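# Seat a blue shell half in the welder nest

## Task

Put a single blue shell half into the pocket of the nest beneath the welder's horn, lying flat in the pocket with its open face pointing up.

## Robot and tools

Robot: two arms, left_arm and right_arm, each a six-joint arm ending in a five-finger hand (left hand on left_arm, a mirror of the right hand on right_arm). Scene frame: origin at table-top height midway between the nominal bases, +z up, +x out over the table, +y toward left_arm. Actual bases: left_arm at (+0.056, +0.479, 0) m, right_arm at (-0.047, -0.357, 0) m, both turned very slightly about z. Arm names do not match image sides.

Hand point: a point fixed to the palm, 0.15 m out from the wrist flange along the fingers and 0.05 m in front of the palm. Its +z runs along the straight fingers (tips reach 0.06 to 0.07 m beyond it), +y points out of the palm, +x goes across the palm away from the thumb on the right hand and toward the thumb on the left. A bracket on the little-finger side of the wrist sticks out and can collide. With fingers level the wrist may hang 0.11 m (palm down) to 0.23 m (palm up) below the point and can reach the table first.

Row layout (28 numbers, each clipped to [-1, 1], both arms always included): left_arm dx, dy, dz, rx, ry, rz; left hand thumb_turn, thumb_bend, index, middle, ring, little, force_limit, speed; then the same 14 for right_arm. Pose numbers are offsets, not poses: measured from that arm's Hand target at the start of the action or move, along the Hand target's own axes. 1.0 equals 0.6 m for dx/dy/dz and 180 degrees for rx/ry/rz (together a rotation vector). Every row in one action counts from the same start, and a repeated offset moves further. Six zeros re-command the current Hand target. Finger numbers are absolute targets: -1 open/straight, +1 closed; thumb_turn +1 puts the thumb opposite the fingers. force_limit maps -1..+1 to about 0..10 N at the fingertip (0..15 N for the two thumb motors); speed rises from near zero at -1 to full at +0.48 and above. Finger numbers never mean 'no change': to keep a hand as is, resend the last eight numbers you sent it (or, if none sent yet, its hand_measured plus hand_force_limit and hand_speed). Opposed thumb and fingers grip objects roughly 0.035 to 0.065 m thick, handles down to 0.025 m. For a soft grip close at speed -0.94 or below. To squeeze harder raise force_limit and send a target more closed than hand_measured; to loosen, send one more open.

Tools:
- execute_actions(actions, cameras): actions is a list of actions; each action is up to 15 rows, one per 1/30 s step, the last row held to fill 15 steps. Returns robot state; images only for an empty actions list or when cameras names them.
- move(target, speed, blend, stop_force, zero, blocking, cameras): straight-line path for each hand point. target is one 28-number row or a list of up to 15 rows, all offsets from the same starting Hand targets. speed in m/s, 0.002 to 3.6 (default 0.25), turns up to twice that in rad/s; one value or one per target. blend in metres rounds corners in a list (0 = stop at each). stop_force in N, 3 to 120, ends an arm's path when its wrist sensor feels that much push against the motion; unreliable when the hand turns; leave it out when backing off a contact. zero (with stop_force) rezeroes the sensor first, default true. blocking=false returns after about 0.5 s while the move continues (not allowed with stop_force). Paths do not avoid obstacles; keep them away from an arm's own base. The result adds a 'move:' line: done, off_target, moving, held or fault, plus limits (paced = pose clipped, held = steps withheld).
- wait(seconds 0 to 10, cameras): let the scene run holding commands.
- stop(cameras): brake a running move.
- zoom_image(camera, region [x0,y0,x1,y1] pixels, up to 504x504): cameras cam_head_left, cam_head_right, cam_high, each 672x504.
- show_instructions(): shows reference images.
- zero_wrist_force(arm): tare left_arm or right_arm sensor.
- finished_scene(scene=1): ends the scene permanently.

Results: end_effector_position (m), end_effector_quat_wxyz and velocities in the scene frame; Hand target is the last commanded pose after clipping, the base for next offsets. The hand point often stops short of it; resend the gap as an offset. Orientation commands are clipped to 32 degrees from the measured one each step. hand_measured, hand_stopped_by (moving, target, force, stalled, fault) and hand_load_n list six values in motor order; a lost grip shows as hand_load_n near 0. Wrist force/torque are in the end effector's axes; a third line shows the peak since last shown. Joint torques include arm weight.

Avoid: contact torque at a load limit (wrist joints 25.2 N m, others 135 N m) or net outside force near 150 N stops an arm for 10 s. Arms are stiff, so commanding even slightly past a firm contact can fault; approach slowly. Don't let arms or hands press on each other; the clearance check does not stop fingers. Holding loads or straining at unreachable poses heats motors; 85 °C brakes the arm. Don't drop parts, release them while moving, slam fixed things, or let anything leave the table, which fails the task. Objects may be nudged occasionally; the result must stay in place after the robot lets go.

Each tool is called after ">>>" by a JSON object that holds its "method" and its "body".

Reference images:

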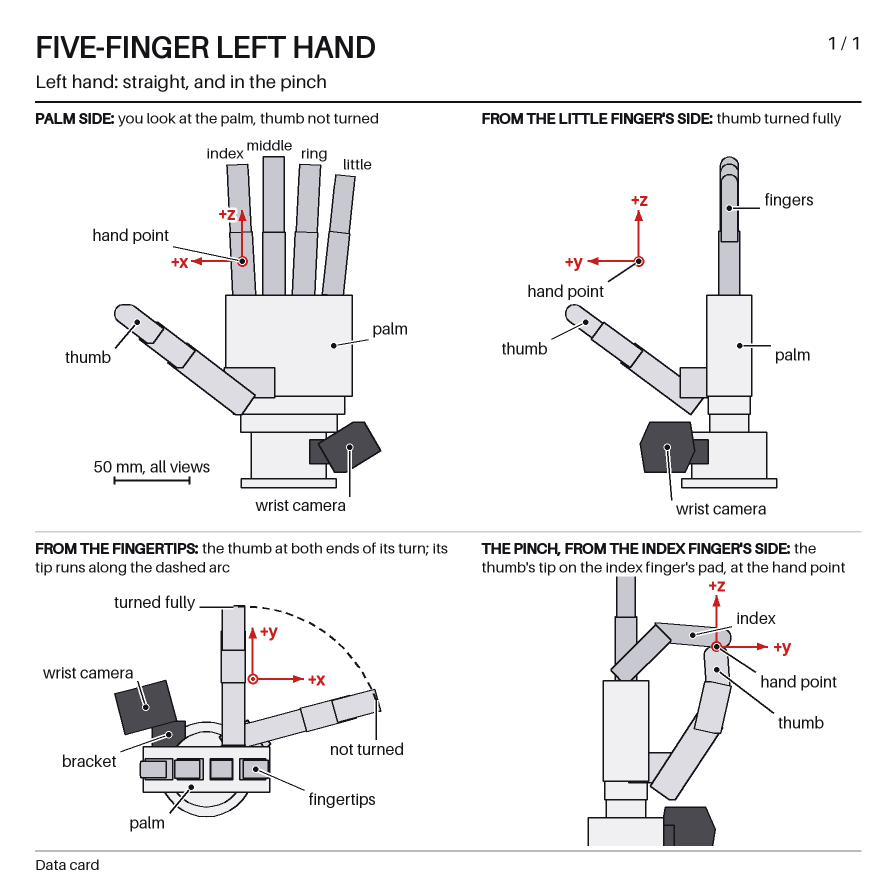

